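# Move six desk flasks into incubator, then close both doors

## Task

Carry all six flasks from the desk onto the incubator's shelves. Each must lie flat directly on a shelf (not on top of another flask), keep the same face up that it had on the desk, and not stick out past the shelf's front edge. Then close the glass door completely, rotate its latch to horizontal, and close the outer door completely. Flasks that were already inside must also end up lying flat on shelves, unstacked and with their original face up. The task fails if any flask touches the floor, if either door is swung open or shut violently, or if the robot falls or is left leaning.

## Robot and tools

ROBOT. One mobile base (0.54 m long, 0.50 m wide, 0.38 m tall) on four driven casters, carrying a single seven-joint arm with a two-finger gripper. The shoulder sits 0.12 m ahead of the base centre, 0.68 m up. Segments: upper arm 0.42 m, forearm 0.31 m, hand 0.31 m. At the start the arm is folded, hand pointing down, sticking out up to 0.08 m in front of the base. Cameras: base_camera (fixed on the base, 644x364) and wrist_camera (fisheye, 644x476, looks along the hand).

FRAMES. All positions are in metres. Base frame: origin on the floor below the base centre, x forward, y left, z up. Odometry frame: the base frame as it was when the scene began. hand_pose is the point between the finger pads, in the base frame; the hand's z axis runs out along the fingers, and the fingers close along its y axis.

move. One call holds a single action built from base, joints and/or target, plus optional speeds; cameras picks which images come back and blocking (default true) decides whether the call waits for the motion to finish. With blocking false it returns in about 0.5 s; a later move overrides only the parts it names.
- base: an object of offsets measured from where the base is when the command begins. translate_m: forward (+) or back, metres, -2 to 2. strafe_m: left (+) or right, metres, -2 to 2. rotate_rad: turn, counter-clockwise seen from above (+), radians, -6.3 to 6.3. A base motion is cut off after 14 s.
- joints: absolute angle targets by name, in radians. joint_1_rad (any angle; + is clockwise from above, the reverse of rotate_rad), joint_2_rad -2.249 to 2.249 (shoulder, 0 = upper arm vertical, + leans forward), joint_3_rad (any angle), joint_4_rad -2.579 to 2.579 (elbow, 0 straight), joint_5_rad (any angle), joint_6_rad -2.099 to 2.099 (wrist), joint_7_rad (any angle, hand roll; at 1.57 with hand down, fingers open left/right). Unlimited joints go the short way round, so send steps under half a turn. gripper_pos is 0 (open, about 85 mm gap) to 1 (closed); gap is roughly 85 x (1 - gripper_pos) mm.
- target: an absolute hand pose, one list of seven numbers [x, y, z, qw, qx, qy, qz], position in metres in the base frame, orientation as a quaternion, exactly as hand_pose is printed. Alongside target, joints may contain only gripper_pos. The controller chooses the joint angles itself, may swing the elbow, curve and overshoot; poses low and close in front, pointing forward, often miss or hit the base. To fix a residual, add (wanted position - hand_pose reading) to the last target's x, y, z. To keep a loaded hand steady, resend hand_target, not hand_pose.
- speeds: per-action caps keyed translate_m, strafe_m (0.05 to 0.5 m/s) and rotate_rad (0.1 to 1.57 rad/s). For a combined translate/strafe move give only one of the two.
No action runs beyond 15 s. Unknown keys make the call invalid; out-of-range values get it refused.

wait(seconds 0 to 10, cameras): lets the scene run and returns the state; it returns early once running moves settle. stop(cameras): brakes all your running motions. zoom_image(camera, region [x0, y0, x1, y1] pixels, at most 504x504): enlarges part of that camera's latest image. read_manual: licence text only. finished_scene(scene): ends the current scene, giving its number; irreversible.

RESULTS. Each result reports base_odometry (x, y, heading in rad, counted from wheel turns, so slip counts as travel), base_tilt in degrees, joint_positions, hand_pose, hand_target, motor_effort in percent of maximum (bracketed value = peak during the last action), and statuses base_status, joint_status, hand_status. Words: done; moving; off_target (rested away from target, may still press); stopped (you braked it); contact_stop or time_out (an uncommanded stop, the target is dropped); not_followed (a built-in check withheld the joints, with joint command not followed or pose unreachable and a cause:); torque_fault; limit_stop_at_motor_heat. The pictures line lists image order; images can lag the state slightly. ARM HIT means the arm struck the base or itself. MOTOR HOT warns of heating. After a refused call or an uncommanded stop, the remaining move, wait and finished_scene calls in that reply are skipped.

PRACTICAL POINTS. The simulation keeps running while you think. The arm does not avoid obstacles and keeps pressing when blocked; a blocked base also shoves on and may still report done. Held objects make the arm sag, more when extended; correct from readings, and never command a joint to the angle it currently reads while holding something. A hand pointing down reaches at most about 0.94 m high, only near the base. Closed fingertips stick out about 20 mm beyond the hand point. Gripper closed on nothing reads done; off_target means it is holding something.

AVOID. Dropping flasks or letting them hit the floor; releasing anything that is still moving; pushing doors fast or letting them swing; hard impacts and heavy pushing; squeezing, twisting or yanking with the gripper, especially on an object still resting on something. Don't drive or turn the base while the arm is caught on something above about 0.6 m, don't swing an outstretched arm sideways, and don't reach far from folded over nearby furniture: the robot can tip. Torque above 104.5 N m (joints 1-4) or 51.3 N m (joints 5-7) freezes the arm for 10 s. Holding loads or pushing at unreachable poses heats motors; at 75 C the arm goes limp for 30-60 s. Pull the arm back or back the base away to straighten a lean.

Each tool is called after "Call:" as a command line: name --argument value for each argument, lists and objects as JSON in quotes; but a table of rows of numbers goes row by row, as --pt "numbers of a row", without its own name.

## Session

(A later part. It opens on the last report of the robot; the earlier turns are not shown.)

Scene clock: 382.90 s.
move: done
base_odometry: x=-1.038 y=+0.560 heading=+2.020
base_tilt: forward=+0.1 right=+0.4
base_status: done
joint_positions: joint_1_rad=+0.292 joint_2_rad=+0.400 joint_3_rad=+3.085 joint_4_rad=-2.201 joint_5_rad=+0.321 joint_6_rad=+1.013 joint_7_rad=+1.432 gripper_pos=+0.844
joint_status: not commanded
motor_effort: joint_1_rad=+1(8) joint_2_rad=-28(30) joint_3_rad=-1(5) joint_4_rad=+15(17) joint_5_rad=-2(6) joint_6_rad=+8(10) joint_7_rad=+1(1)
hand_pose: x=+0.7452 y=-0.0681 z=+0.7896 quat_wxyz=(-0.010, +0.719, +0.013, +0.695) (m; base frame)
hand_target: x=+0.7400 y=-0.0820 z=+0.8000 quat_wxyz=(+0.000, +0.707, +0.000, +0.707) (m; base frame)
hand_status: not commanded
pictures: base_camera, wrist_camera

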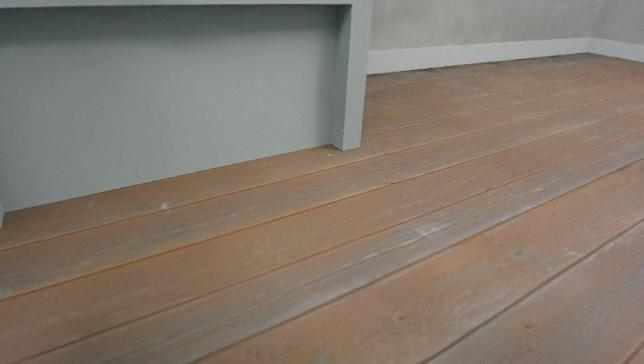

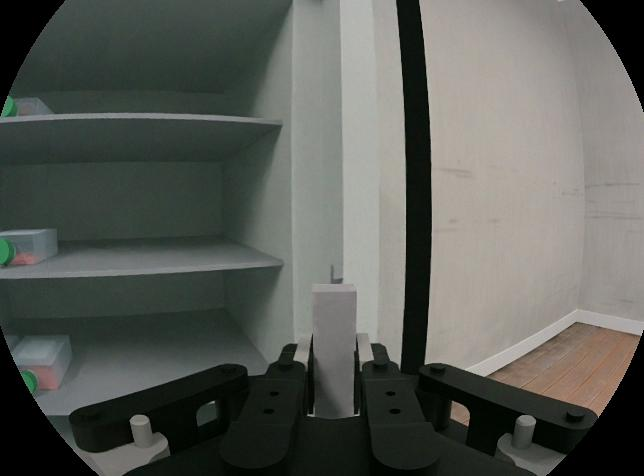

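Call:
move --joints '{"gripper_pos":0.4}' --cameras '[]'

Call:
move --base '{"translate_m":-0.2,"strafe_m":-0.06}' --speeds '{"translate_m":0.15}' --cameras '["wrist_camera"]'

Call:
move --base '{"strafe_m":-0.4}' --cameras '[]'

Call:
move --base '{"rotate_rad":0.47}' --joints '{"gripper_pos":1}'

Scene clock: 391.50 s.
move: done
base_odometry: x=-1.038 y=+0.560 heading=+2.020
base_tilt: forward=+0.1 right=+0.4
base_status: not commanded
joint_positions: joint_1_rad=+0.292 joint_2_rad=+0.400 joint_3_rad=+3.085 joint_4_rad=-2.201 joint_5_rad=+0.321 joint_6_rad=+1.013 joint_7_rad=+1.432 gripper_pos=+0.400
joint_status: all done
motor_effort: joint_1_rad=+0(1) joint_2_rad=-28(29) joint_3_rad=-2(3) joint_4_rad=+14(15) joint_5_rad=+0(2) joint_6_rad=+9(9) joint_7_rad=+1(1)
hand_pose: x=+0.7452 y=-0.0682 z=+0.7896 quat_wxyz=(-0.010, +0.719, +0.013, +0.695) (m; base frame)
hand_target: x=+0.7400 y=-0.0820 z=+0.8000 quat_wxyz=(+0.000, +0.707, +0.000, +0.707) (m; base frame)
hand_status: not commanded
pictures: none
No camera images: "cameras" was empty.

Scene clock: 393.47 s.
move: done
base_odometry: x=-0.897 y=+0.406 heading=+2.020
base_tilt: forward=+0.1 right=+0.4
base_status: done
joint_positions: joint_1_rad=+0.294 joint_2_rad=+0.401 joint_3_rad=+3.085 joint_4_rad=-2.201 joint_5_rad=+0.321 joint_6_rad=+1.013 joint_7_rad=+1.432 gripper_pos=+0.400
joint_status: not commanded
motor_effort: joint_1_rad=+1(2) joint_2_rad=-29(31) joint_3_rad=-2(3) joint_4_rad=+13(15) joint_5_rad=+0(1) joint_6_rad=+8(9) joint_7_rad=+0(1)
hand_pose: x=+0.7450 y=-0.0698 z=+0.7894 quat_wxyz=(-0.009, +0.719, +0.012, +0.695) (m; base frame)
hand_target: x=+0.7400 y=-0.0820 z=+0.8000 quat_wxyz=(+0.000, +0.707, +0.000, +0.707) (m; base frame)
hand_status: not commanded
pictures: wrist_camera

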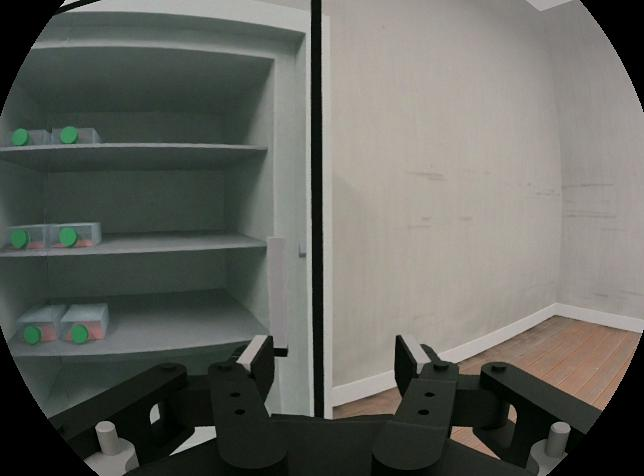

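Scene clock: 395.53 s.
move: done
base_odometry: x=-0.536 y=+0.579 heading=+2.019
base_tilt: forward=+0.1 right=+0.4
base_status: done
joint_positions: joint_1_rad=+0.304 joint_2_rad=+0.401 joint_3_rad=+3.090 joint_4_rad=-2.201 joint_5_rad=+0.321 joint_6_rad=+1.013 joint_7_rad=+1.432 gripper_pos=+0.400
joint_status: not commanded
motor_effort: joint_1_rad=+0(3) joint_2_rad=-28(30) joint_3_rad=-2(4) joint_4_rad=+14(14) joint_5_rad=+0(1) joint_6_rad=+8(9) joint_7_rad=+1(1)
hand_pose: x=+0.7441 y=-0.0782 z=+0.7892 quat_wxyz=(-0.004, +0.719, +0.008, +0.695) (m; base frame)
hand_target: x=+0.7400 y=-0.0820 z=+0.8000 quat_wxyz=(+0.000, +0.707, +0.000, +0.707) (m; base frame)
hand_status: not commanded
pictures: none
No camera images: "cameras" was empty.

Scene clock: 397.10 s.
move: done
base_odometry: x=-0.536 y=+0.579 heading=+2.487
base_tilt: forward=+0.2 right=+0.4
base_status: done
joint_positions: joint_1_rad=+0.293 joint_2_rad=+0.401 joint_3_rad=+3.088 joint_4_rad=-2.201 joint_5_rad=+0.321 joint_6_rad=+1.013 joint_7_rad=+1.432 gripper_pos=+0.999
joint_status: all done
motor_effort: joint_1_rad=+0(4) joint_2_rad=-28(29) joint_3_rad=-1(4) joint_4_rad=+14(14) joint_5_rad=+0(2) joint_6_rad=+8(9) joint_7_rad=+0(1)
hand_pose: x=+0.7450 y=-0.0704 z=+0.7893 quat_wxyz=(-0.008, +0.719, +0.012, +0.695) (m; base frame)
hand_target: x=+0.7400 y=-0.0820 z=+0.8000 quat_wxyz=(+0.000, +0.707, +0.000, +0.707) (m; base frame)
hand_status: not commanded
pictures: base_camera, wrist_camera

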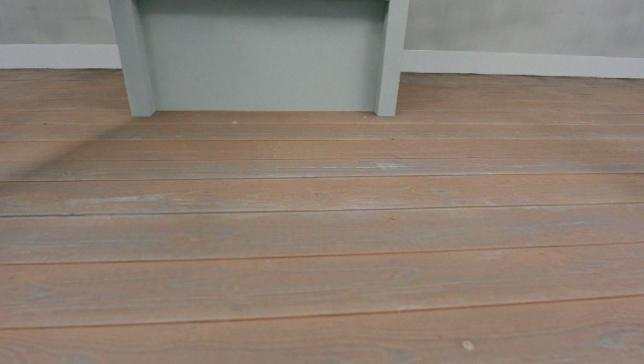

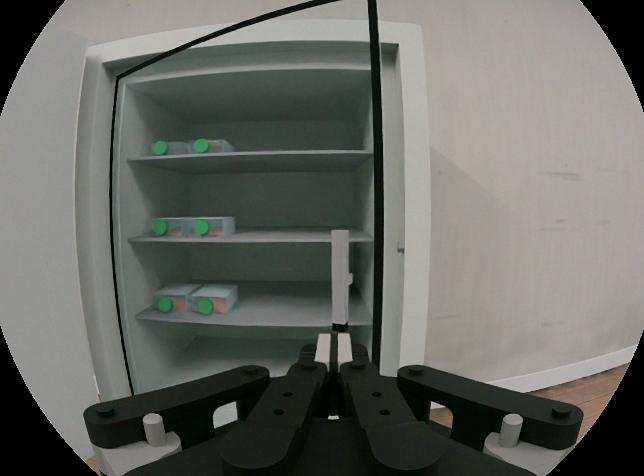

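Call:
move --base '{"strafe_m":-0.105}' --cameras '["wrist_camera"]'

Call:
move --base '{"translate_m":0.2}' --speeds '{"translate_m":0.15}'

Scene clock: 405.63 s.
move: done
base_odometry: x=-0.472 y=+0.663 heading=+2.489
base_tilt: forward=+0.1 right=+0.4
base_status: done
joint_positions: joint_1_rad=+0.304 joint_2_rad=+0.401 joint_3_rad=+3.092 joint_4_rad=-2.201 joint_5_rad=+0.321 joint_6_rad=+1.013 joint_7_rad=+1.432 gripper_pos=+0.999
joint_status: not commanded
motor_effort: joint_1_rad=+1(4) joint_2_rad=-29(29) joint_3_rad=-1(4) joint_4_rad=+14(14) joint_5_rad=+0(2) joint_6_rad=+8(9) joint_7_rad=+1(1)
hand_pose: x=+0.7440 y=-0.0793 z=+0.7891 quat_wxyz=(-0.003, +0.719, +0.007, +0.695) (m; base frame)
hand_target: x=+0.7400 y=-0.0820 z=+0.8000 quat_wxyz=(+0.000, +0.707, +0.000, +0.707) (m; base frame)
hand_status: not commanded
pictures: wrist_camera

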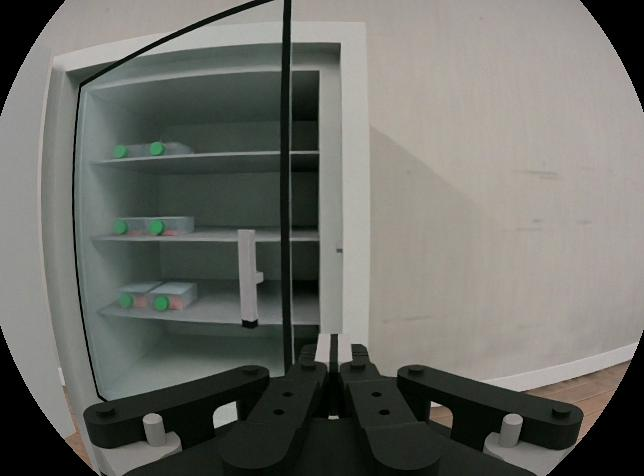

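Scene clock: 407.57 s.
move: done
base_odometry: x=-0.631 y=+0.785 heading=+2.489
base_tilt: forward=+0.2 right=+0.4
base_status: done
joint_positions: joint_1_rad=+0.304 joint_2_rad=+0.400 joint_3_rad=+3.092 joint_4_rad=-2.202 joint_5_rad=+0.321 joint_6_rad=+1.013 joint_7_rad=+1.432 gripper_pos=+0.999
joint_status: not commanded
motor_effort: joint_1_rad=-1(2) joint_2_rad=-28(31) joint_3_rad=-2(3) joint_4_rad=+14(15) joint_5_rad=+0(1) joint_6_rad=+8(9) joint_7_rad=+0(1)
hand_pose: x=+0.7439 y=-0.0793 z=+0.7892 quat_wxyz=(-0.003, +0.719, +0.007, +0.695) (m; base frame)
hand_target: x=+0.7400 y=-0.0820 z=+0.8000 quat_wxyz=(+0.000, +0.707, +0.000, +0.707) (m; base frame)
hand_status: not commanded
pictures: base_camera, wrist_camera

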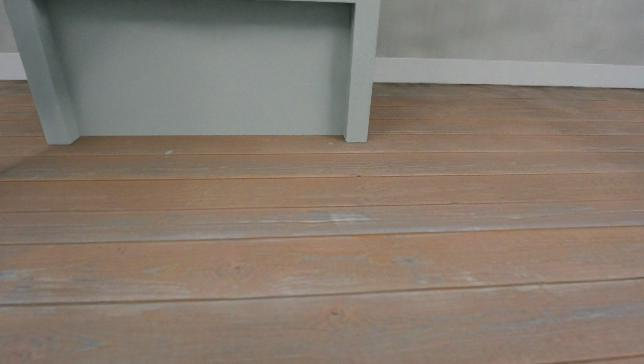

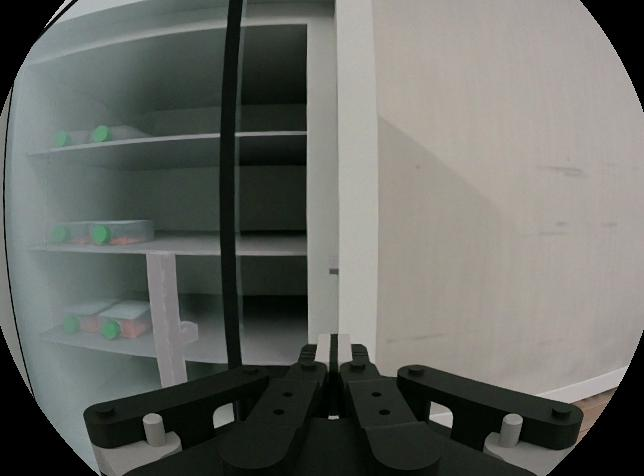

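Call:
move --base '{"translate_m":0.03}' --speeds '{"translate_m":0.15}' --cameras '[]'

Call:
move --base '{"translate_m":-0.13,"strafe_m":0.15}' --speeds '{"translate_m":0.12}' --cameras '["wrist_camera"]'

Call:
move --base '{"translate_m":-0.06,"strafe_m":0.15}' --speeds '{"translate_m":0.12}' --cameras '["wrist_camera"]'

Scene clock: 413.43 s.
move: done
base_odometry: x=-0.655 y=+0.803 heading=+2.488
base_tilt: forward=+0.1 right=+0.4
base_status: done
joint_positions: joint_1_rad=+0.303 joint_2_rad=+0.404 joint_3_rad=+3.092 joint_4_rad=-2.202 joint_5_rad=+0.321 joint_6_rad=+1.013 joint_7_rad=+1.432 gripper_pos=+0.999
joint_status: not commanded
motor_effort: joint_1_rad=+0(3) joint_2_rad=-29(31) joint_3_rad=-1(3) joint_4_rad=+13(15) joint_5_rad=+0(1) joint_6_rad=+8(9) joint_7_rad=+0(1)
hand_pose: x=+0.7443 y=-0.0793 z=+0.7871 quat_wxyz=(-0.003, +0.720, +0.007, +0.694) (m; base frame)
hand_target: x=+0.7400 y=-0.0820 z=+0.8000 quat_wxyz=(+0.000, +0.707, +0.000, +0.707) (m; base frame)
hand_status: not commanded
pictures: none
No camera images: "cameras" was empty.

Scene clock: 415.70 s.
move: done
base_odometry: x=-0.643 y=+0.605 heading=+2.488
base_tilt: forward=+0.1 right=+0.4
base_status: done
joint_positions: joint_1_rad=+0.304 joint_2_rad=+0.403 joint_3_rad=+3.092 joint_4_rad=-2.202 joint_5_rad=+0.321 joint_6_rad=+1.013 joint_7_rad=+1.432 gripper_pos=+0.999
joint_status: not commanded
motor_effort: joint_1_rad=-1(3) joint_2_rad=-29(31) joint_3_rad=-2(4) joint_4_rad=+14(14) joint_5_rad=+0(1) joint_6_rad=+9(9) joint_7_rad=+1(1)
hand_pose: x=+0.7442 y=-0.0794 z=+0.7873 quat_wxyz=(-0.003, +0.720, +0.007, +0.694) (m; base frame)
hand_target: x=+0.7400 y=-0.0820 z=+0.8000 quat_wxyz=(+0.000, +0.707, +0.000, +0.707) (m; base frame)
hand_status: not commanded
pictures: wrist_camera

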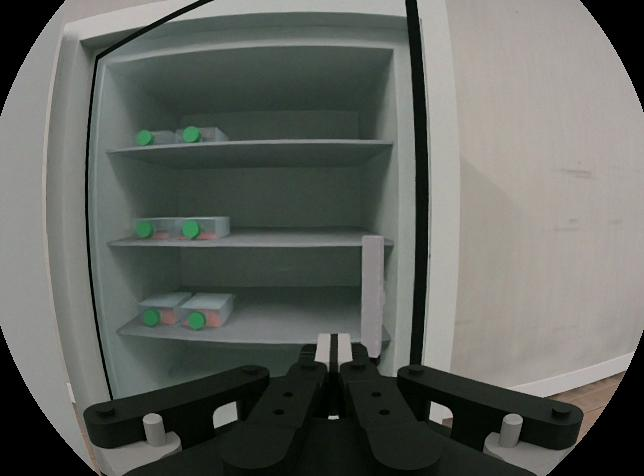

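Scene clock: 417.63 s.
move: done
base_odometry: x=-0.687 y=+0.449 heading=+2.488
base_tilt: forward=+0.1 right=+0.4
base_status: done
joint_positions: joint_1_rad=+0.302 joint_2_rad=+0.403 joint_3_rad=+3.092 joint_4_rad=-2.202 joint_5_rad=+0.321 joint_6_rad=+1.013 joint_7_rad=+1.432 gripper_pos=+0.999
joint_status: not commanded
motor_effort: joint_1_rad=+0(3) joint_2_rad=-29(32) joint_3_rad=-2(3) joint_4_rad=+13(14) joint_5_rad=+0(1) joint_6_rad=+8(9) joint_7_rad=+0(1)
hand_pose: x=+0.7443 y=-0.0786 z=+0.7872 quat_wxyz=(-0.004, +0.720, +0.007, +0.694) (m; base frame)
hand_target: x=+0.7400 y=-0.0820 z=+0.8000 quat_wxyz=(+0.000, +0.707, +0.000, +0.707) (m; base frame)
hand_status: not commanded
pictures: wrist_camera

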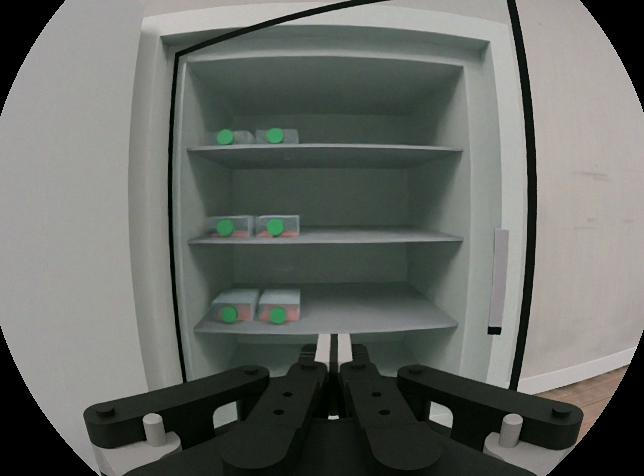

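Call:
move --base '{"strafe_m":-0.30}' --cameras '[]'

Call:
move --base '{"translate_m":0.25}' --speeds '{"translate_m":0.15}' --cameras '["wrist_camera"]'

Call:
move --base '{"strafe_m":0.1,"translate_m":-0.03}' --speeds '{"strafe_m":0.08}' --cameras '["wrist_camera"]'

Scene clock: 423.20 s.
move: done
base_odometry: x=-0.504 y=+0.688 heading=+2.487
base_tilt: forward=+0.1 right=+0.4
base_status: done
joint_positions: joint_1_rad=+0.306 joint_2_rad=+0.402 joint_3_rad=+3.094 joint_4_rad=-2.202 joint_5_rad=+0.321 joint_6_rad=+1.013 joint_7_rad=+1.432 gripper_pos=+0.999
joint_status: not commanded
motor_effort: joint_1_rad=+0(3) joint_2_rad=-29(30) joint_3_rad=-2(4) joint_4_rad=+14(14) joint_5_rad=+0(1) joint_6_rad=+8(9) joint_7_rad=+1(1)
hand_pose: x=+0.7438 y=-0.0823 z=+0.7877 quat_wxyz=(-0.001, +0.720, +0.006, +0.694) (m; base frame)
hand_target: x=+0.7400 y=-0.0820 z=+0.8000 quat_wxyz=(+0.000, +0.707, +0.000, +0.707) (m; base frame)
hand_status: not commanded
pictures: none
No camera images: "cameras" was empty.

Scene clock: 425.47 s.
move: done
base_odometry: x=-0.702 y=+0.840 heading=+2.487
base_tilt: forward=+0.1 right=+0.4
base_status: done
joint_positions: joint_1_rad=+0.306 joint_2_rad=+0.402 joint_3_rad=+3.094 joint_4_rad=-2.202 joint_5_rad=+0.321 joint_6_rad=+1.013 joint_7_rad=+1.432 gripper_pos=+0.999
joint_status: not commanded
motor_effort: joint_1_rad=+0(2) joint_2_rad=-28(31) joint_3_rad=-2(3) joint_4_rad=+14(15) joint_5_rad=+0(1) joint_6_rad=+8(9) joint_7_rad=+1(1)
hand_pose: x=+0.7437 y=-0.0823 z=+0.7882 quat_wxyz=(-0.001, +0.720, +0.006, +0.694) (m; base frame)
hand_target: x=+0.7400 y=-0.0820 z=+0.8000 quat_wxyz=(+0.000, +0.707, +0.000, +0.707) (m; base frame)
hand_status: not commanded
pictures: wrist_camera

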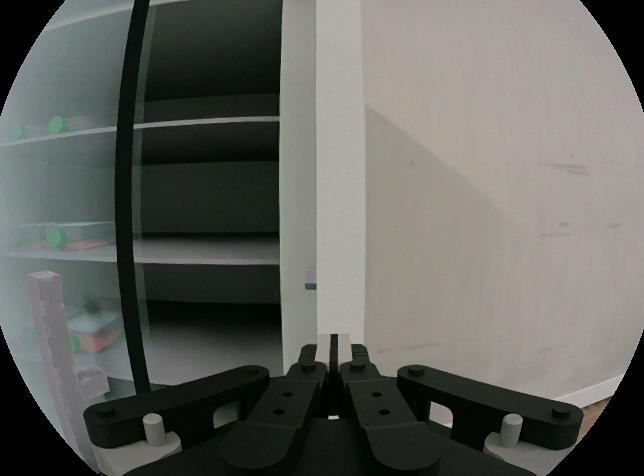

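Scene clock: 427.27 s.
move: done
base_odometry: x=-0.740 y=+0.743 heading=+2.487
base_tilt: forward=+0.1 right=+0.4
base_status: done
joint_positions: joint_1_rad=+0.315 joint_2_rad=+0.402 joint_3_rad=+3.103 joint_4_rad=-2.202 joint_5_rad=+0.307 joint_6_rad=+1.013 joint_7_rad=+1.432 gripper_pos=+0.999
joint_status: not commanded
motor_effort: joint_1_rad=-3(5) joint_2_rad=-29(31) joint_3_rad=-4(6) joint_4_rad=+13(15) joint_5_rad=+2(3) joint_6_rad=+9(10) joint_7_rad=+1(1)
hand_pose: x=+0.7423 y=-0.0963 z=+0.7883 quat_wxyz=(+0.008, +0.720, -0.006, +0.694) (m; base frame)
hand_target: x=+0.7400 y=-0.0820 z=+0.8000 quat_wxyz=(+0.000, +0.707, +0.000, +0.707) (m; base frame)
hand_status: not commanded
pictures: wrist_camera

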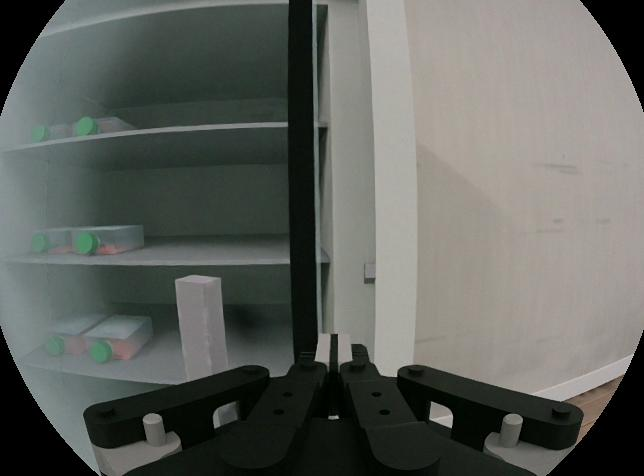

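Call:
move --base '{"strafe_m":0.12,"translate_m":-0.05}' --speeds '{"strafe_m":0.1}' --cameras '["wrist_camera"]'

Call:
move --base '{"strafe_m":0.12,"translate_m":-0.04}' --speeds '{"strafe_m":0.1}' --cameras '["wrist_camera"]'

Scene clock: 431.43 s.
move: done
base_odometry: x=-0.774 y=+0.617 heading=+2.487
base_tilt: forward=+0.1 right=+0.4
base_status: done
joint_positions: joint_1_rad=+0.381 joint_2_rad=+0.401 joint_3_rad=+3.159 joint_4_rad=-2.202 joint_5_rad=+0.254 joint_6_rad=+1.013 joint_7_rad=+1.432 gripper_pos=+0.999
joint_status: not commanded
motor_effort: joint_1_rad=-16(17) joint_2_rad=-28(30) joint_3_rad=-14(16) joint_4_rad=+14(16) joint_5_rad=+10(11) joint_6_rad=+9(11) joint_7_rad=+1(1)
hand_pose: x=+0.7260 y=-0.1803 z=+0.7883 quat_wxyz=(+0.062, +0.716, -0.066, +0.692) (m; base frame)
hand_target: x=+0.7400 y=-0.0820 z=+0.8000 quat_wxyz=(+0.000, +0.707, +0.000, +0.707) (m; base frame)
hand_status: not commanded
pictures: wrist_camera

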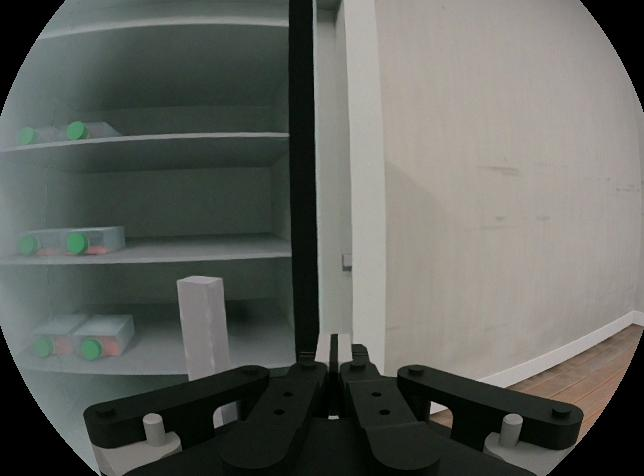

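Scene clock: 433.20 s.
move: done
base_odometry: x=-0.815 y=+0.497 heading=+2.486
base_tilt: forward=+0.1 right=+0.5
base_status: done
joint_positions: joint_1_rad=+0.440 joint_2_rad=+0.400 joint_3_rad=+3.210 joint_4_rad=-2.205 joint_5_rad=+0.206 joint_6_rad=+1.013 joint_7_rad=+1.432 gripper_pos=+0.999
joint_status: not commanded
motor_effort: joint_1_rad=-26(28) joint_2_rad=-29(30) joint_3_rad=-23(25) joint_4_rad=+16(18) joint_5_rad=+16(18) joint_6_rad=+12(13) joint_7_rad=+1(1)
hand_pose: x=+0.7005 y=-0.2530 z=+0.7884 quat_wxyz=(+0.111, +0.709, -0.120, +0.686) (m; base frame)
hand_target: x=+0.7400 y=-0.0820 z=+0.8000 quat_wxyz=(+0.000, +0.707, +0.000, +0.707) (m; base frame)
hand_status: not commanded
pictures: wrist_camera

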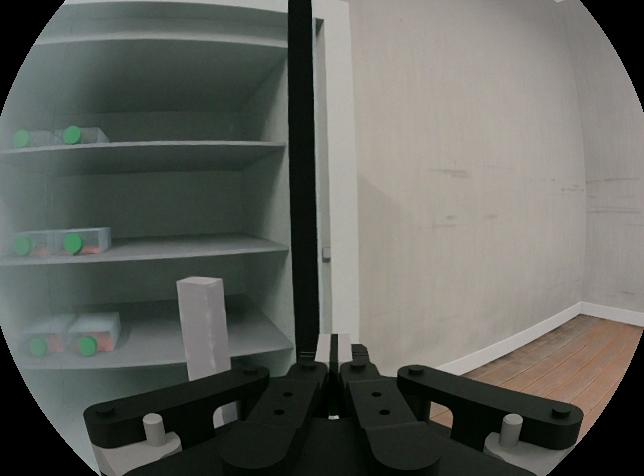

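Call:
move --base '{"translate_m":-0.07}' --speeds '{"translate_m":0.08}' --cameras '["wrist_camera"]'

Call:
move --base '{"translate_m":-0.06}' --speeds '{"translate_m":0.08}' --cameras '["wrist_camera"]'

Scene clock: 436.97 s.
move: done
base_odometry: x=-0.759 y=+0.454 heading=+2.486
base_tilt: forward=+0.1 right=+0.4
base_status: done
joint_positions: joint_1_rad=+0.389 joint_2_rad=+0.398 joint_3_rad=+3.173 joint_4_rad=-2.209 joint_5_rad=+0.207 joint_6_rad=+1.013 joint_7_rad=+1.432 gripper_pos=+0.999
joint_status: not commanded
motor_effort: joint_1_rad=-16(25) joint_2_rad=-28(30) joint_3_rad=-14(22) joint_4_rad=+16(18) joint_5_rad=+10(16) joint_6_rad=+10(12) joint_7_rad=+1(1)
hand_pose: x=+0.7175 y=-0.2039 z=+0.7883 quat_wxyz=(+0.077, +0.713, -0.095, +0.691) (m; base frame)
hand_target: x=+0.7400 y=-0.0820 z=+0.8000 quat_wxyz=(+0.000, +0.707, +0.000, +0.707) (m; base frame)
hand_status: not commanded
pictures: wrist_camera

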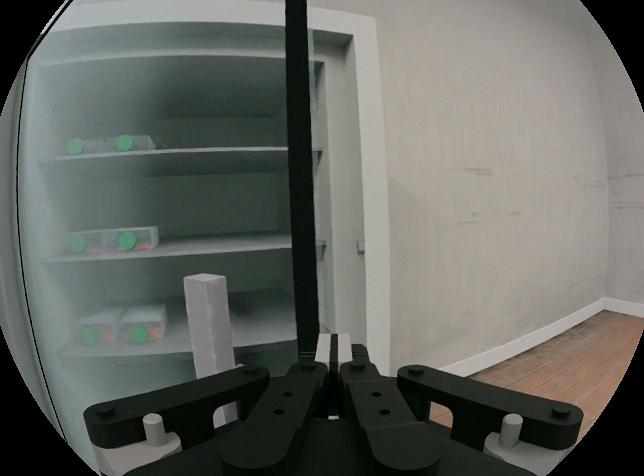

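Scene clock: 438.20 s.
move: done
base_odometry: x=-0.711 y=+0.417 heading=+2.486
base_tilt: forward=+0.1 right=+0.4
base_status: done
joint_positions: joint_1_rad=+0.295 joint_2_rad=+0.399 joint_3_rad=+3.089 joint_4_rad=-2.208 joint_5_rad=+0.280 joint_6_rad=+1.013 joint_7_rad=+1.432 gripper_pos=+0.999
joint_status: not commanded
motor_effort: joint_1_rad=+0(15) joint_2_rad=-29(31) joint_3_rad=-1(14) joint_4_rad=+14(16) joint_5_rad=+0(10) joint_6_rad=+8(10) joint_7_rad=+0(1)
hand_pose: x=+0.7430 y=-0.0830 z=+0.7886 quat_wxyz=(-0.002, +0.719, -0.010, +0.695) (m; base frame)
hand_target: x=+0.7400 y=-0.0820 z=+0.8000 quat_wxyz=(+0.000, +0.707, +0.000, +0.707) (m; base frame)
hand_status: not commanded
pictures: wrist_camera

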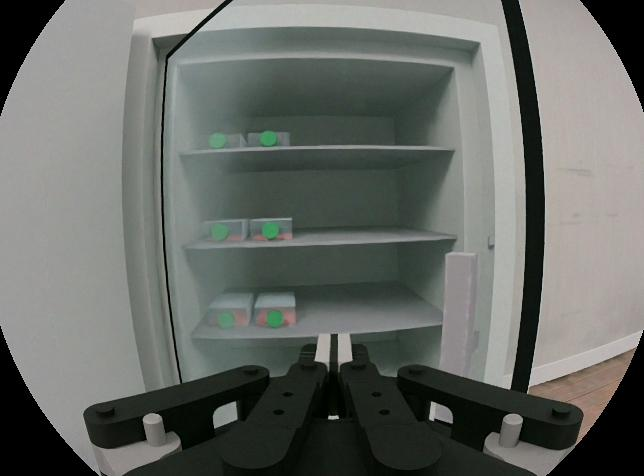

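Call:
move --base '{"translate_m":-0.15}' --cameras '[]'

Call:
move --base '{"strafe_m":-1.08}' --cameras '[]'

Call:
move --base '{"rotate_rad":1.57}' --cameras '["wrist_camera"]'

Call:
move --base '{"strafe_m":-0.85}'

Scene clock: 448.27 s.
move: done
base_odometry: x=-0.592 y=+0.325 heading=+2.486
base_tilt: forward=+0.1 right=+0.4
base_status: done
joint_positions: joint_1_rad=+0.295 joint_2_rad=+0.397 joint_3_rad=+3.089 joint_4_rad=-2.208 joint_5_rad=+0.280 joint_6_rad=+1.013 joint_7_rad=+1.432 gripper_pos=+0.999
joint_status: not commanded
motor_effort: joint_1_rad=+0(2) joint_2_rad=-29(31) joint_3_rad=-2(3) joint_4_rad=+13(15) joint_5_rad=+0(1) joint_6_rad=+8(9) joint_7_rad=+0(1)
hand_pose: x=+0.7428 y=-0.0830 z=+0.7897 quat_wxyz=(-0.002, +0.719, -0.009, +0.695) (m; base frame)
hand_target: x=+0.7400 y=-0.0820 z=+0.8000 quat_wxyz=(+0.000, +0.707, +0.000, +0.707) (m; base frame)
hand_status: not commanded
pictures: none
No camera images: "cameras" was empty.

Scene clock: 451.37 s.
move: done
base_odometry: x=+0.066 y=+1.182 heading=+2.485
base_tilt: forward=+0.1 right=+0.4
base_status: done
joint_positions: joint_1_rad=+0.301 joint_2_rad=+0.397 joint_3_rad=+3.090 joint_4_rad=-2.208 joint_5_rad=+0.280 joint_6_rad=+1.013 joint_7_rad=+1.432 gripper_pos=+0.999
joint_status: not commanded
motor_effort: joint_1_rad=+0(3) joint_2_rad=-28(29) joint_3_rad=-1(3) joint_4_rad=+14(14) joint_5_rad=+0(1) joint_6_rad=+9(9) joint_7_rad=+0(1)
hand_pose: x=+0.7423 y=-0.0868 z=+0.7896 quat_wxyz=(+0.000, +0.719, -0.012, +0.695) (m; base frame)
hand_target: x=+0.7400 y=-0.0820 z=+0.8000 quat_wxyz=(+0.000, +0.707, +0.000, +0.707) (m; base frame)
hand_status: not commanded
pictures: none
No camera images: "cameras" was empty.

Scene clock: 453.87 s.
move: done
base_odometry: x=+0.066 y=+1.182 heading=-2.229
base_tilt: forward=+0.1 right=+0.4
base_status: done
joint_positions: joint_1_rad=+0.293 joint_2_rad=+0.397 joint_3_rad=+3.088 joint_4_rad=-2.208 joint_5_rad=+0.280 joint_6_rad=+1.013 joint_7_rad=+1.432 gripper_pos=+0.999
joint_status: not commanded
motor_effort: joint_1_rad=+0(4) joint_2_rad=-28(30) joint_3_rad=+0(4) joint_4_rad=+14(14) joint_5_rad=+0(1) joint_6_rad=+8(9) joint_7_rad=+1(1)
hand_pose: x=+0.7430 y=-0.0811 z=+0.7897 quat_wxyz=(-0.004, +0.719, -0.008, +0.695) (m; base frame)
hand_target: x=+0.7400 y=-0.0820 z=+0.8000 quat_wxyz=(+0.000, +0.707, +0.000, +0.707) (m; base frame)
hand_status: not commanded
pictures: wrist_camera

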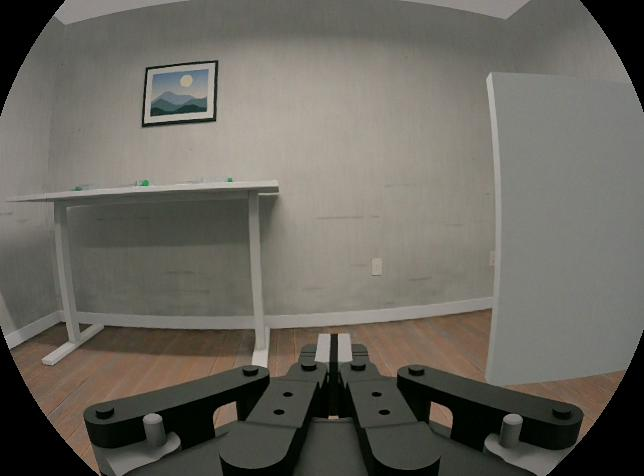

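Scene clock: 456.57 s.
move: done
base_odometry: x=-0.606 y=+1.702 heading=-2.228
base_tilt: forward=+0.1 right=+0.4
base_status: done
joint_positions: joint_1_rad=+0.300 joint_2_rad=+0.397 joint_3_rad=+3.089 joint_4_rad=-2.208 joint_5_rad=+0.280 joint_6_rad=+1.013 joint_7_rad=+1.432 gripper_pos=+0.999
joint_status: not commanded
motor_effort: joint_1_rad=+0(4) joint_2_rad=-28(29) joint_3_rad=-1(3) joint_4_rad=+13(14) joint_5_rad=+0(1) joint_6_rad=+9(9) joint_7_rad=+1(1)
hand_pose: x=+0.7424 y=-0.0861 z=+0.7897 quat_wxyz=(-0.001, +0.719, -0.011, +0.695) (m; base frame)
hand_target: x=+0.7400 y=-0.0820 z=+0.8000 quat_wxyz=(+0.000, +0.707, +0.000, +0.707) (m; base frame)
hand_status: not commanded
pictures: base_camera, wrist_camera

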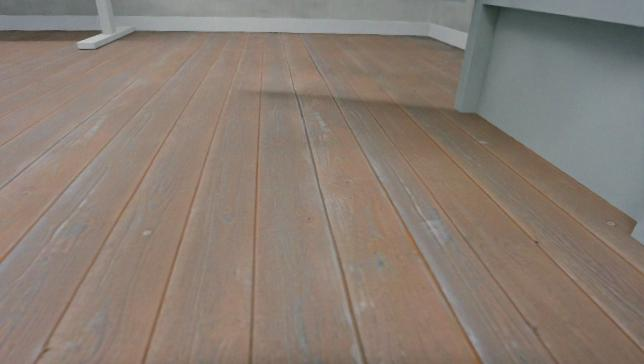

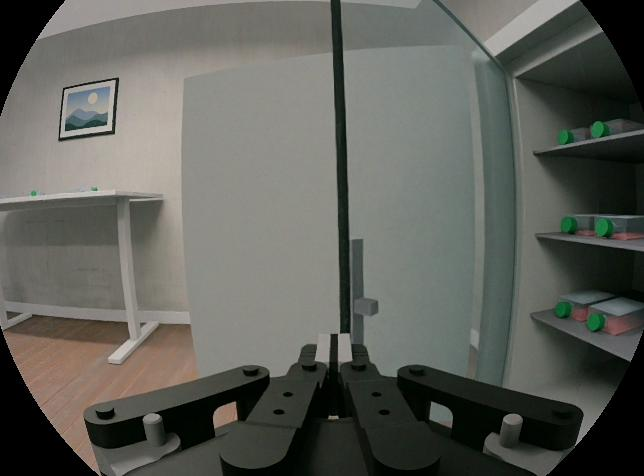

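Call:
move --base '{"strafe_m":-0.05,"translate_m":0.15}' --speeds '{"translate_m":0.12}' --cameras '["wrist_camera"]'

Call:
move --base '{"strafe_m":0.04,"translate_m":0.14}' --speeds '{"translate_m":0.1}' --cameras '["wrist_camera"]'

Call:
move --base '{"strafe_m":0.03,"translate_m":0.14}' --speeds '{"translate_m":0.1}' --cameras '["wrist_camera"]'

Scene clock: 463.03 s.
move: done
base_odometry: x=-0.738 y=+1.614 heading=-2.228
base_tilt: forward=+0.1 right=+0.4
base_status: done
joint_positions: joint_1_rad=+0.300 joint_2_rad=+0.398 joint_3_rad=+3.089 joint_4_rad=-2.208 joint_5_rad=+0.280 joint_6_rad=+1.013 joint_7_rad=+1.432 gripper_pos=+0.999
joint_status: not commanded
motor_effort: joint_1_rad=+0(3) joint_2_rad=-29(31) joint_3_rad=-1(2) joint_4_rad=+14(15) joint_5_rad=+0(1) joint_6_rad=+9(9) joint_7_rad=+0(1)
hand_pose: x=+0.7425 y=-0.0861 z=+0.7891 quat_wxyz=(-0.001, +0.719, -0.011, +0.695) (m; base frame)
hand_target: x=+0.7400 y=-0.0820 z=+0.8000 quat_wxyz=(+0.000, +0.707, +0.000, +0.707) (m; base frame)
hand_status: not commanded
pictures: wrist_camera

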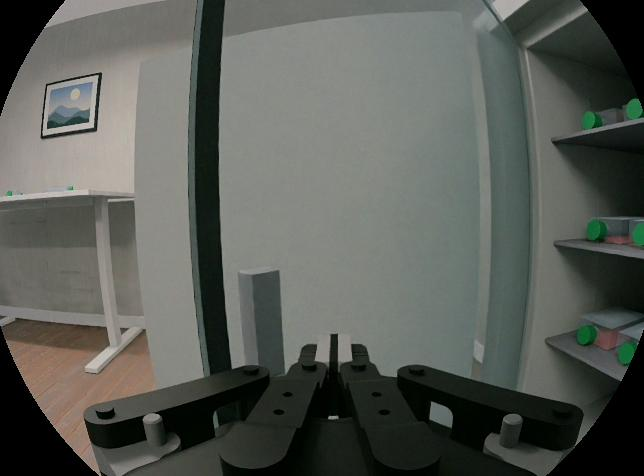

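Scene clock: 465.03 s.
move: done
base_odometry: x=-0.792 y=+1.478 heading=-2.229
base_tilt: forward=+0.1 right=+0.4
base_status: done
joint_positions: joint_1_rad=+0.303 joint_2_rad=+0.399 joint_3_rad=+3.090 joint_4_rad=-2.208 joint_5_rad=+0.280 joint_6_rad=+1.013 joint_7_rad=+1.432 gripper_pos=+0.999
joint_status: not commanded
motor_effort: joint_1_rad=+0(4) joint_2_rad=-28(30) joint_3_rad=-2(4) joint_4_rad=+14(16) joint_5_rad=+0(1) joint_6_rad=+8(9) joint_7_rad=+1(1)
hand_pose: x=+0.7422 y=-0.0883 z=+0.7889 quat_wxyz=(+0.001, +0.719, -0.012, +0.695) (m; base frame)
hand_target: x=+0.7400 y=-0.0820 z=+0.8000 quat_wxyz=(+0.000, +0.707, +0.000, +0.707) (m; base frame)
hand_status: not commanded
pictures: wrist_camera

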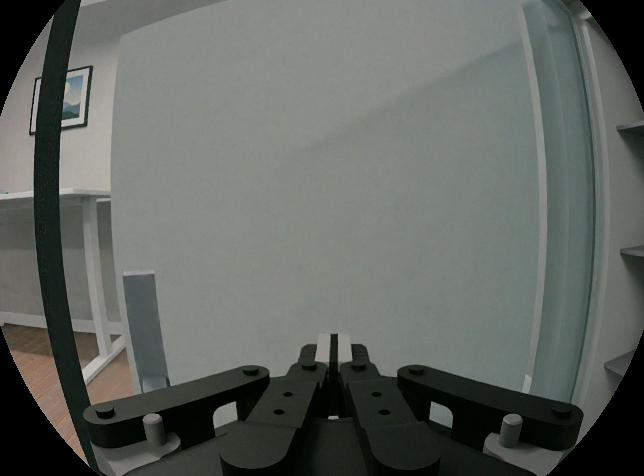

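Scene clock: 467.00 s.
move: done
base_odometry: x=-0.854 y=+1.349 heading=-2.228
base_tilt: forward=+0.1 right=+0.4
base_status: done
joint_positions: joint_1_rad=+0.304 joint_2_rad=+0.399 joint_3_rad=+3.091 joint_4_rad=-2.209 joint_5_rad=+0.280 joint_6_rad=+1.013 joint_7_rad=+1.432 gripper_pos=+0.999
joint_status: not commanded
motor_effort: joint_1_rad=+0(3) joint_2_rad=-28(30) joint_3_rad=-1(4) joint_4_rad=+14(18) joint_5_rad=+0(2) joint_6_rad=+8(9) joint_7_rad=+1(1)
hand_pose: x=+0.7418 y=-0.0890 z=+0.7883 quat_wxyz=(+0.001, +0.719, -0.013, +0.695) (m; base frame)
hand_target: x=+0.7400 y=-0.0820 z=+0.8000 quat_wxyz=(+0.000, +0.707, +0.000, +0.707) (m; base frame)
hand_status: not commanded
pictures: wrist_camera

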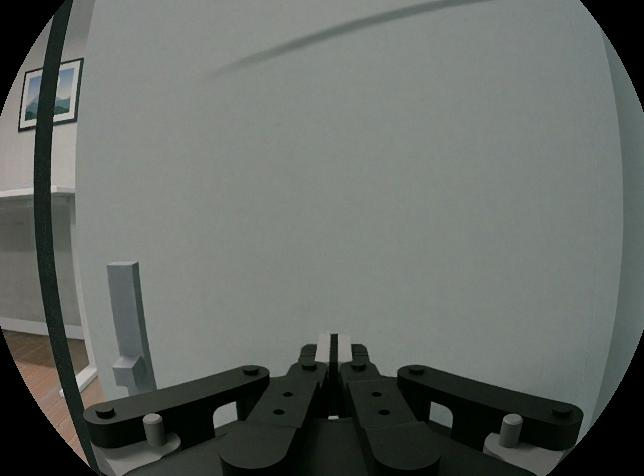

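Call:
move --base '{"strafe_m":0.02,"translate_m":0.12}' --speeds '{"translate_m":0.1}' --cameras '["wrist_camera"]'

Call:
move --base '{"strafe_m":0.02,"translate_m":0.1}' --speeds '{"translate_m":0.1}'

Scene clock: 471.13 s.
move: done
base_odometry: x=-0.911 y=+1.242 heading=-2.228
base_tilt: forward=+0.1 right=+0.4
base_status: done
joint_positions: joint_1_rad=+0.304 joint_2_rad=+0.398 joint_3_rad=+3.091 joint_4_rad=-2.211 joint_5_rad=+0.280 joint_6_rad=+1.013 joint_7_rad=+1.432 gripper_pos=+0.999
joint_status: not commanded
motor_effort: joint_1_rad=+0(2) joint_2_rad=-28(30) joint_3_rad=-1(3) joint_4_rad=+13(19) joint_5_rad=+0(1) joint_6_rad=+8(9) joint_7_rad=+1(1)
hand_pose: x=+0.7413 y=-0.0890 z=+0.7881 quat_wxyz=(+0.001, +0.720, -0.013, +0.694) (m; base frame)
hand_target: x=+0.7400 y=-0.0820 z=+0.8000 quat_wxyz=(+0.000, +0.707, +0.000, +0.707) (m; base frame)
hand_status: not commanded
pictures: wrist_camera

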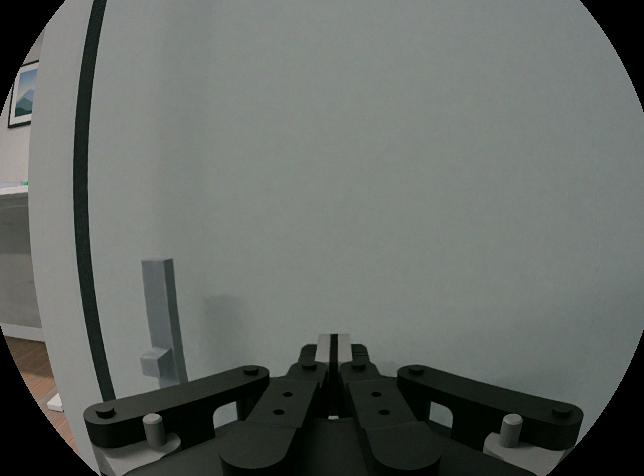

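Scene clock: 474.37 s.
move: time_out
base_odometry: x=-0.954 y=+1.154 heading=-2.229
base_tilt: forward=+0.0 right=+0.4
base_status: translate_m time_out (by the wheels' count: +0.096 of +0.100); strafe_m time_out (by the wheels' count: +0.019 of +0.020)
joint_positions: joint_1_rad=+0.349 joint_2_rad=+0.239 joint_3_rad=+3.119 joint_4_rad=-2.417 joint_5_rad=+0.281 joint_6_rad=+1.016 joint_7_rad=+1.432 gripper_pos=+0.999
joint_status: not commanded
motor_effort: joint_1_rad=-9(12) joint_2_rad=+5(28) joint_3_rad=-6(9) joint_4_rad=+54(59) joint_5_rad=-1(2) joint_6_rad=+5(9) joint_7_rad=+0(1)
hand_pose: x=+0.6611 y=-0.1058 z=+0.7868 quat_wxyz=(+0.025, +0.735, -0.037, +0.677) (m; base frame)
hand_target: x=+0.7400 y=-0.0820 z=+0.8000 quat_wxyz=(+0.000, +0.707, +0.000, +0.707) (m; base frame)
hand_status: not commanded
pictures: base_camera, wrist_camera

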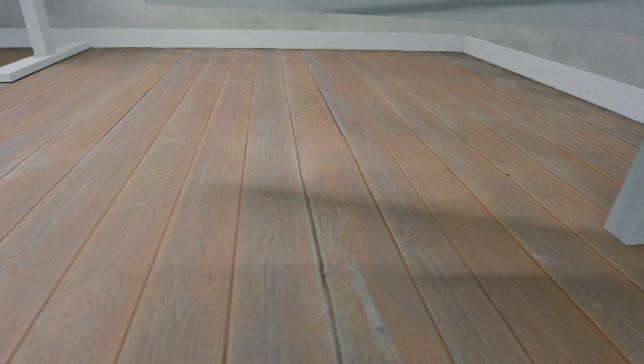

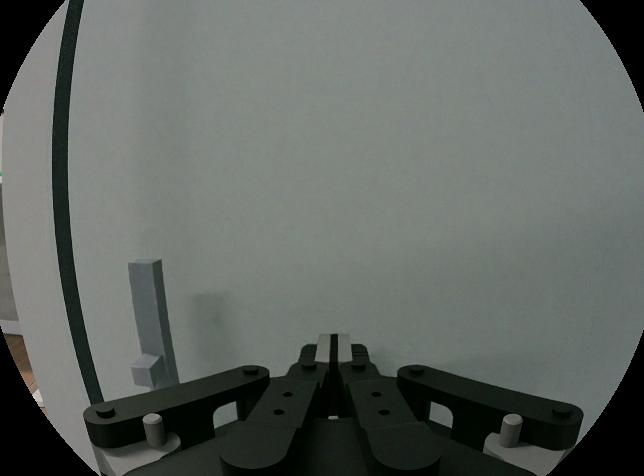

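Call:
move --base '{"translate_m":-0.2}' --cameras '[]'

Call:
move --base '{"strafe_m":1.15}' --cameras '["wrist_camera"]'

Call:
move --joints '{"joint_1_rad":0,"joint_2_rad":-0.1,"joint_3_rad":3.14,"joint_4_rad":-1.3,"joint_5_rad":0,"joint_6_rad":-1.2,"joint_7_rad":1.57,"gripper_pos":0}' --cameras '[]'

Call:
move --base '{"translate_m":0.45,"rotate_rad":0.1}'

Scene clock: 486.33 s.
move: done
base_odometry: x=-0.832 y=+1.312 heading=-2.229
base_tilt: forward=+0.1 right=+0.4
base_status: done
joint_positions: joint_1_rad=+0.308 joint_2_rad=+0.402 joint_3_rad=+3.107 joint_4_rad=-2.206 joint_5_rad=+0.282 joint_6_rad=+1.017 joint_7_rad=+1.432 gripper_pos=+0.999
joint_status: not commanded
motor_effort: joint_1_rad=+0(9) joint_2_rad=-28(32) joint_3_rad=-1(6) joint_4_rad=+13(54) joint_5_rad=+0(2) joint_6_rad=+8(10) joint_7_rad=+0(1)
hand_pose: x=+0.7416 y=-0.0998 z=+0.7880 quat_wxyz=(+0.009, +0.719, -0.017, +0.695) (m; base frame)
hand_target: x=+0.7400 y=-0.0820 z=+0.8000 quat_wxyz=(+0.000, +0.707, +0.000, +0.707) (m; base frame)
hand_status: not commanded
pictures: none
No camera images: "cameras" was empty.

Scene clock: 489.53 s.
move: done
base_odometry: x=+0.078 y=+0.608 heading=-2.229
base_tilt: forward=+0.1 right=+0.4
base_status: done
joint_positions: joint_1_rad=+0.301 joint_2_rad=+0.402 joint_3_rad=+3.101 joint_4_rad=-2.206 joint_5_rad=+0.282 joint_6_rad=+1.017 joint_7_rad=+1.432 gripper_pos=+0.999
joint_status: not commanded
motor_effort: joint_1_rad=+0(5) joint_2_rad=-28(31) joint_3_rad=-2(5) joint_4_rad=+13(14) joint_5_rad=+0(1) joint_6_rad=+8(10) joint_7_rad=+0(1)
hand_pose: x=+0.7427 y=-0.0924 z=+0.7881 quat_wxyz=(+0.004, +0.719, -0.013, +0.695) (m; base frame)
hand_target: x=+0.7400 y=-0.0820 z=+0.8000 quat_wxyz=(+0.000, +0.707, +0.000, +0.707) (m; base frame)
hand_status: not commanded
pictures: wrist_camera

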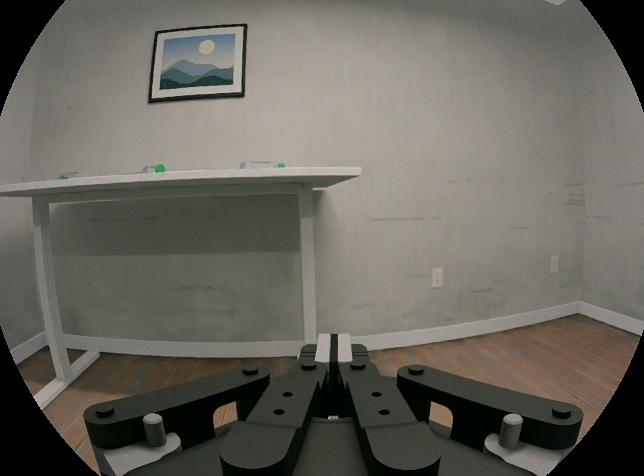

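Scene clock: 492.60 s.
move: done
base_odometry: x=+0.078 y=+0.608 heading=-2.229
base_tilt: forward=+0.1 right=+0.4
base_status: not commanded
joint_positions: joint_1_rad=+0.014 joint_2_rad=-0.094 joint_3_rad=+3.123 joint_4_rad=-1.309 joint_5_rad=+0.041 joint_6_rad=-1.123 joint_7_rad=+1.524 gripper_pos=+0.000
joint_status: all done
motor_effort: joint_1_rad=+0(1) joint_2_rad=-17(31) joint_3_rad=+0(2) joint_4_rad=+19(22) joint_5_rad=+1(2) joint_6_rad=+6(9) joint_7_rad=+1(1)
hand_pose: x=+0.5979 y=-0.0075 z=+0.9946 quat_wxyz=(+0.011, +0.920, -0.018, +0.392) (m; base frame)
hand_target: x=+0.5802 y=+0.0021 z=+0.9848 quat_wxyz=(+0.000, +0.932, +0.000, +0.362) (m; base frame)
hand_status: not commanded
pictures: none
No camera images: "cameras" was empty.

Scene clock: 494.77 s.
move: done
base_odometry: x=-0.197 y=+0.252 heading=-2.128
base_tilt: forward=+0.1 right=+0.4
base_status: done
joint_positions: joint_1_rad=+0.001 joint_2_rad=-0.088 joint_3_rad=+3.132 joint_4_rad=-1.309 joint_5_rad=+0.030 joint_6_rad=-1.129 joint_7_rad=+1.525 gripper_pos=+0.000
joint_status: not commanded
motor_effort: joint_1_rad=+0(2) joint_2_rad=-17(21) joint_3_rad=+0(2) joint_4_rad=+20(21) joint_5_rad=+1(3) joint_6_rad=+6(7) joint_7_rad=+1(1)
hand_pose: x=+0.5986 y=-0.0028 z=+0.9903 quat_wxyz=(+0.005, +0.922, -0.017, +0.386) (m; base frame)
hand_target: x=+0.5802 y=+0.0021 z=+0.9848 quat_wxyz=(+0.000, +0.932, +0.000, +0.362) (m; base frame)
hand_status: not commanded
pictures: base_camera, wrist_camera

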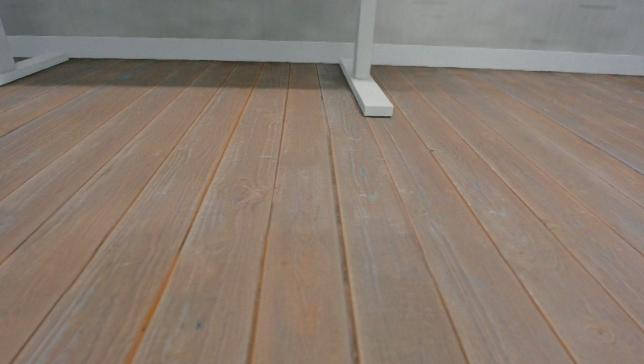

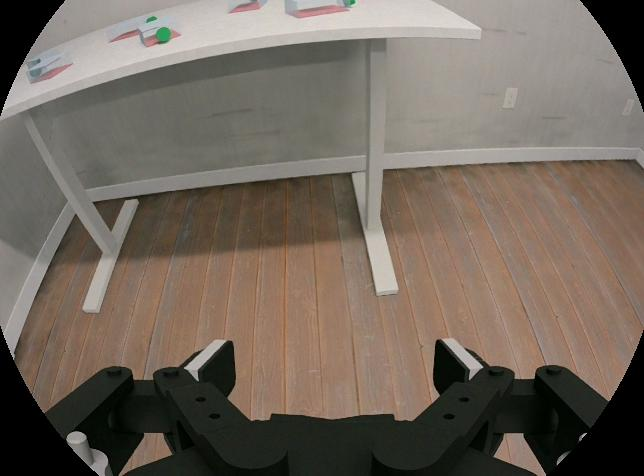

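Call:
move --joints '{"joint_2_rad":-0.3,"joint_4_rad":-1.1,"joint_6_rad":-1.45}' --base '{"translate_m":0.5,"strafe_m":0.35}'

Scene clock: 504.80 s.
move: done
base_odometry: x=-0.165 y=-0.358 heading=-2.128
base_tilt: forward=+0.1 right=+0.4
base_status: done
joint_positions: joint_1_rad=+0.001 joint_2_rad=-0.295 joint_3_rad=+3.132 joint_4_rad=-1.101 joint_5_rad=+0.030 joint_6_rad=-1.376 joint_7_rad=+1.525 gripper_pos=+0.000
joint_status: all done
motor_effort: joint_1_rad=+0(2) joint_2_rad=-6(19) joint_3_rad=-1(2) joint_4_rad=+16(21) joint_5_rad=+1(2) joint_6_rad=+7(8) joint_7_rad=+0(1)
hand_pose: x=+0.4782 y=-0.0039 z=+1.1238 quat_wxyz=(+0.003, +0.887, -0.021, +0.462) (m; base frame)
hand_target: x=+0.4624 y=+0.0021 z=+1.1072 quat_wxyz=(+0.000, +0.902, +0.000, +0.431) (m; base frame)
hand_status: not commanded
pictures: base_camera, wrist_camera

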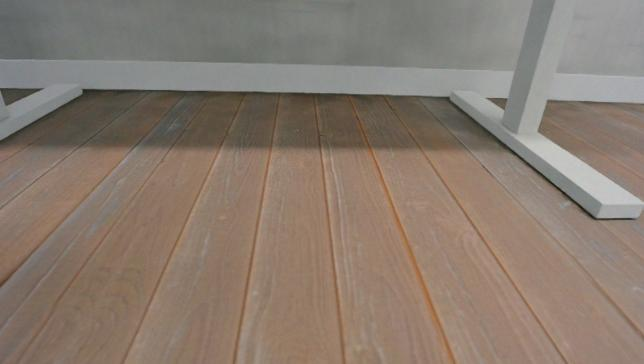

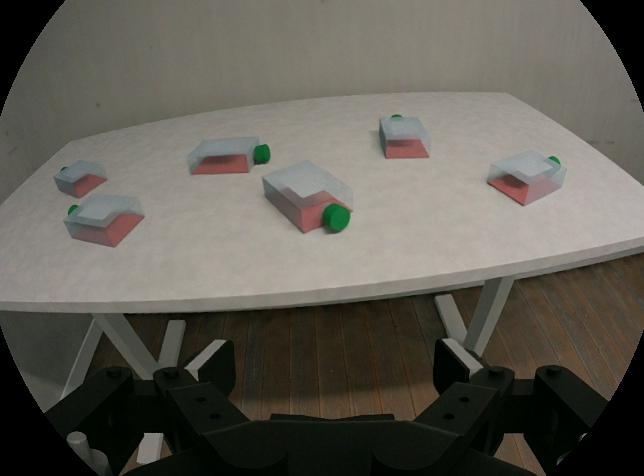

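Call:
zoom_image --camera "wrist_camera" --region '[180, 110, 440, 250]'

Call:
zoom_image --camera "wrist_camera" --region '[40, 150, 180, 260]'

Scaled by 1.938.

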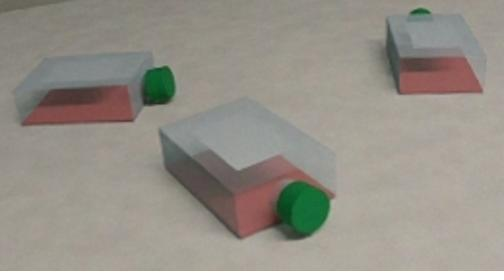

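Scaled by 3.600.

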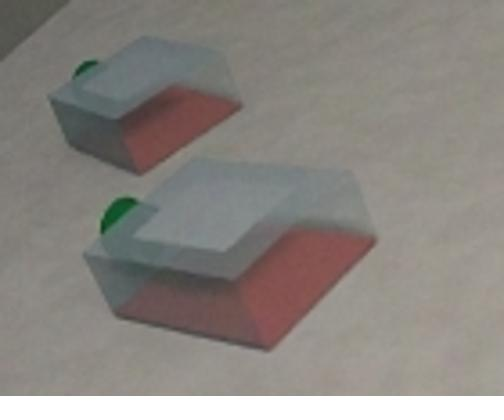

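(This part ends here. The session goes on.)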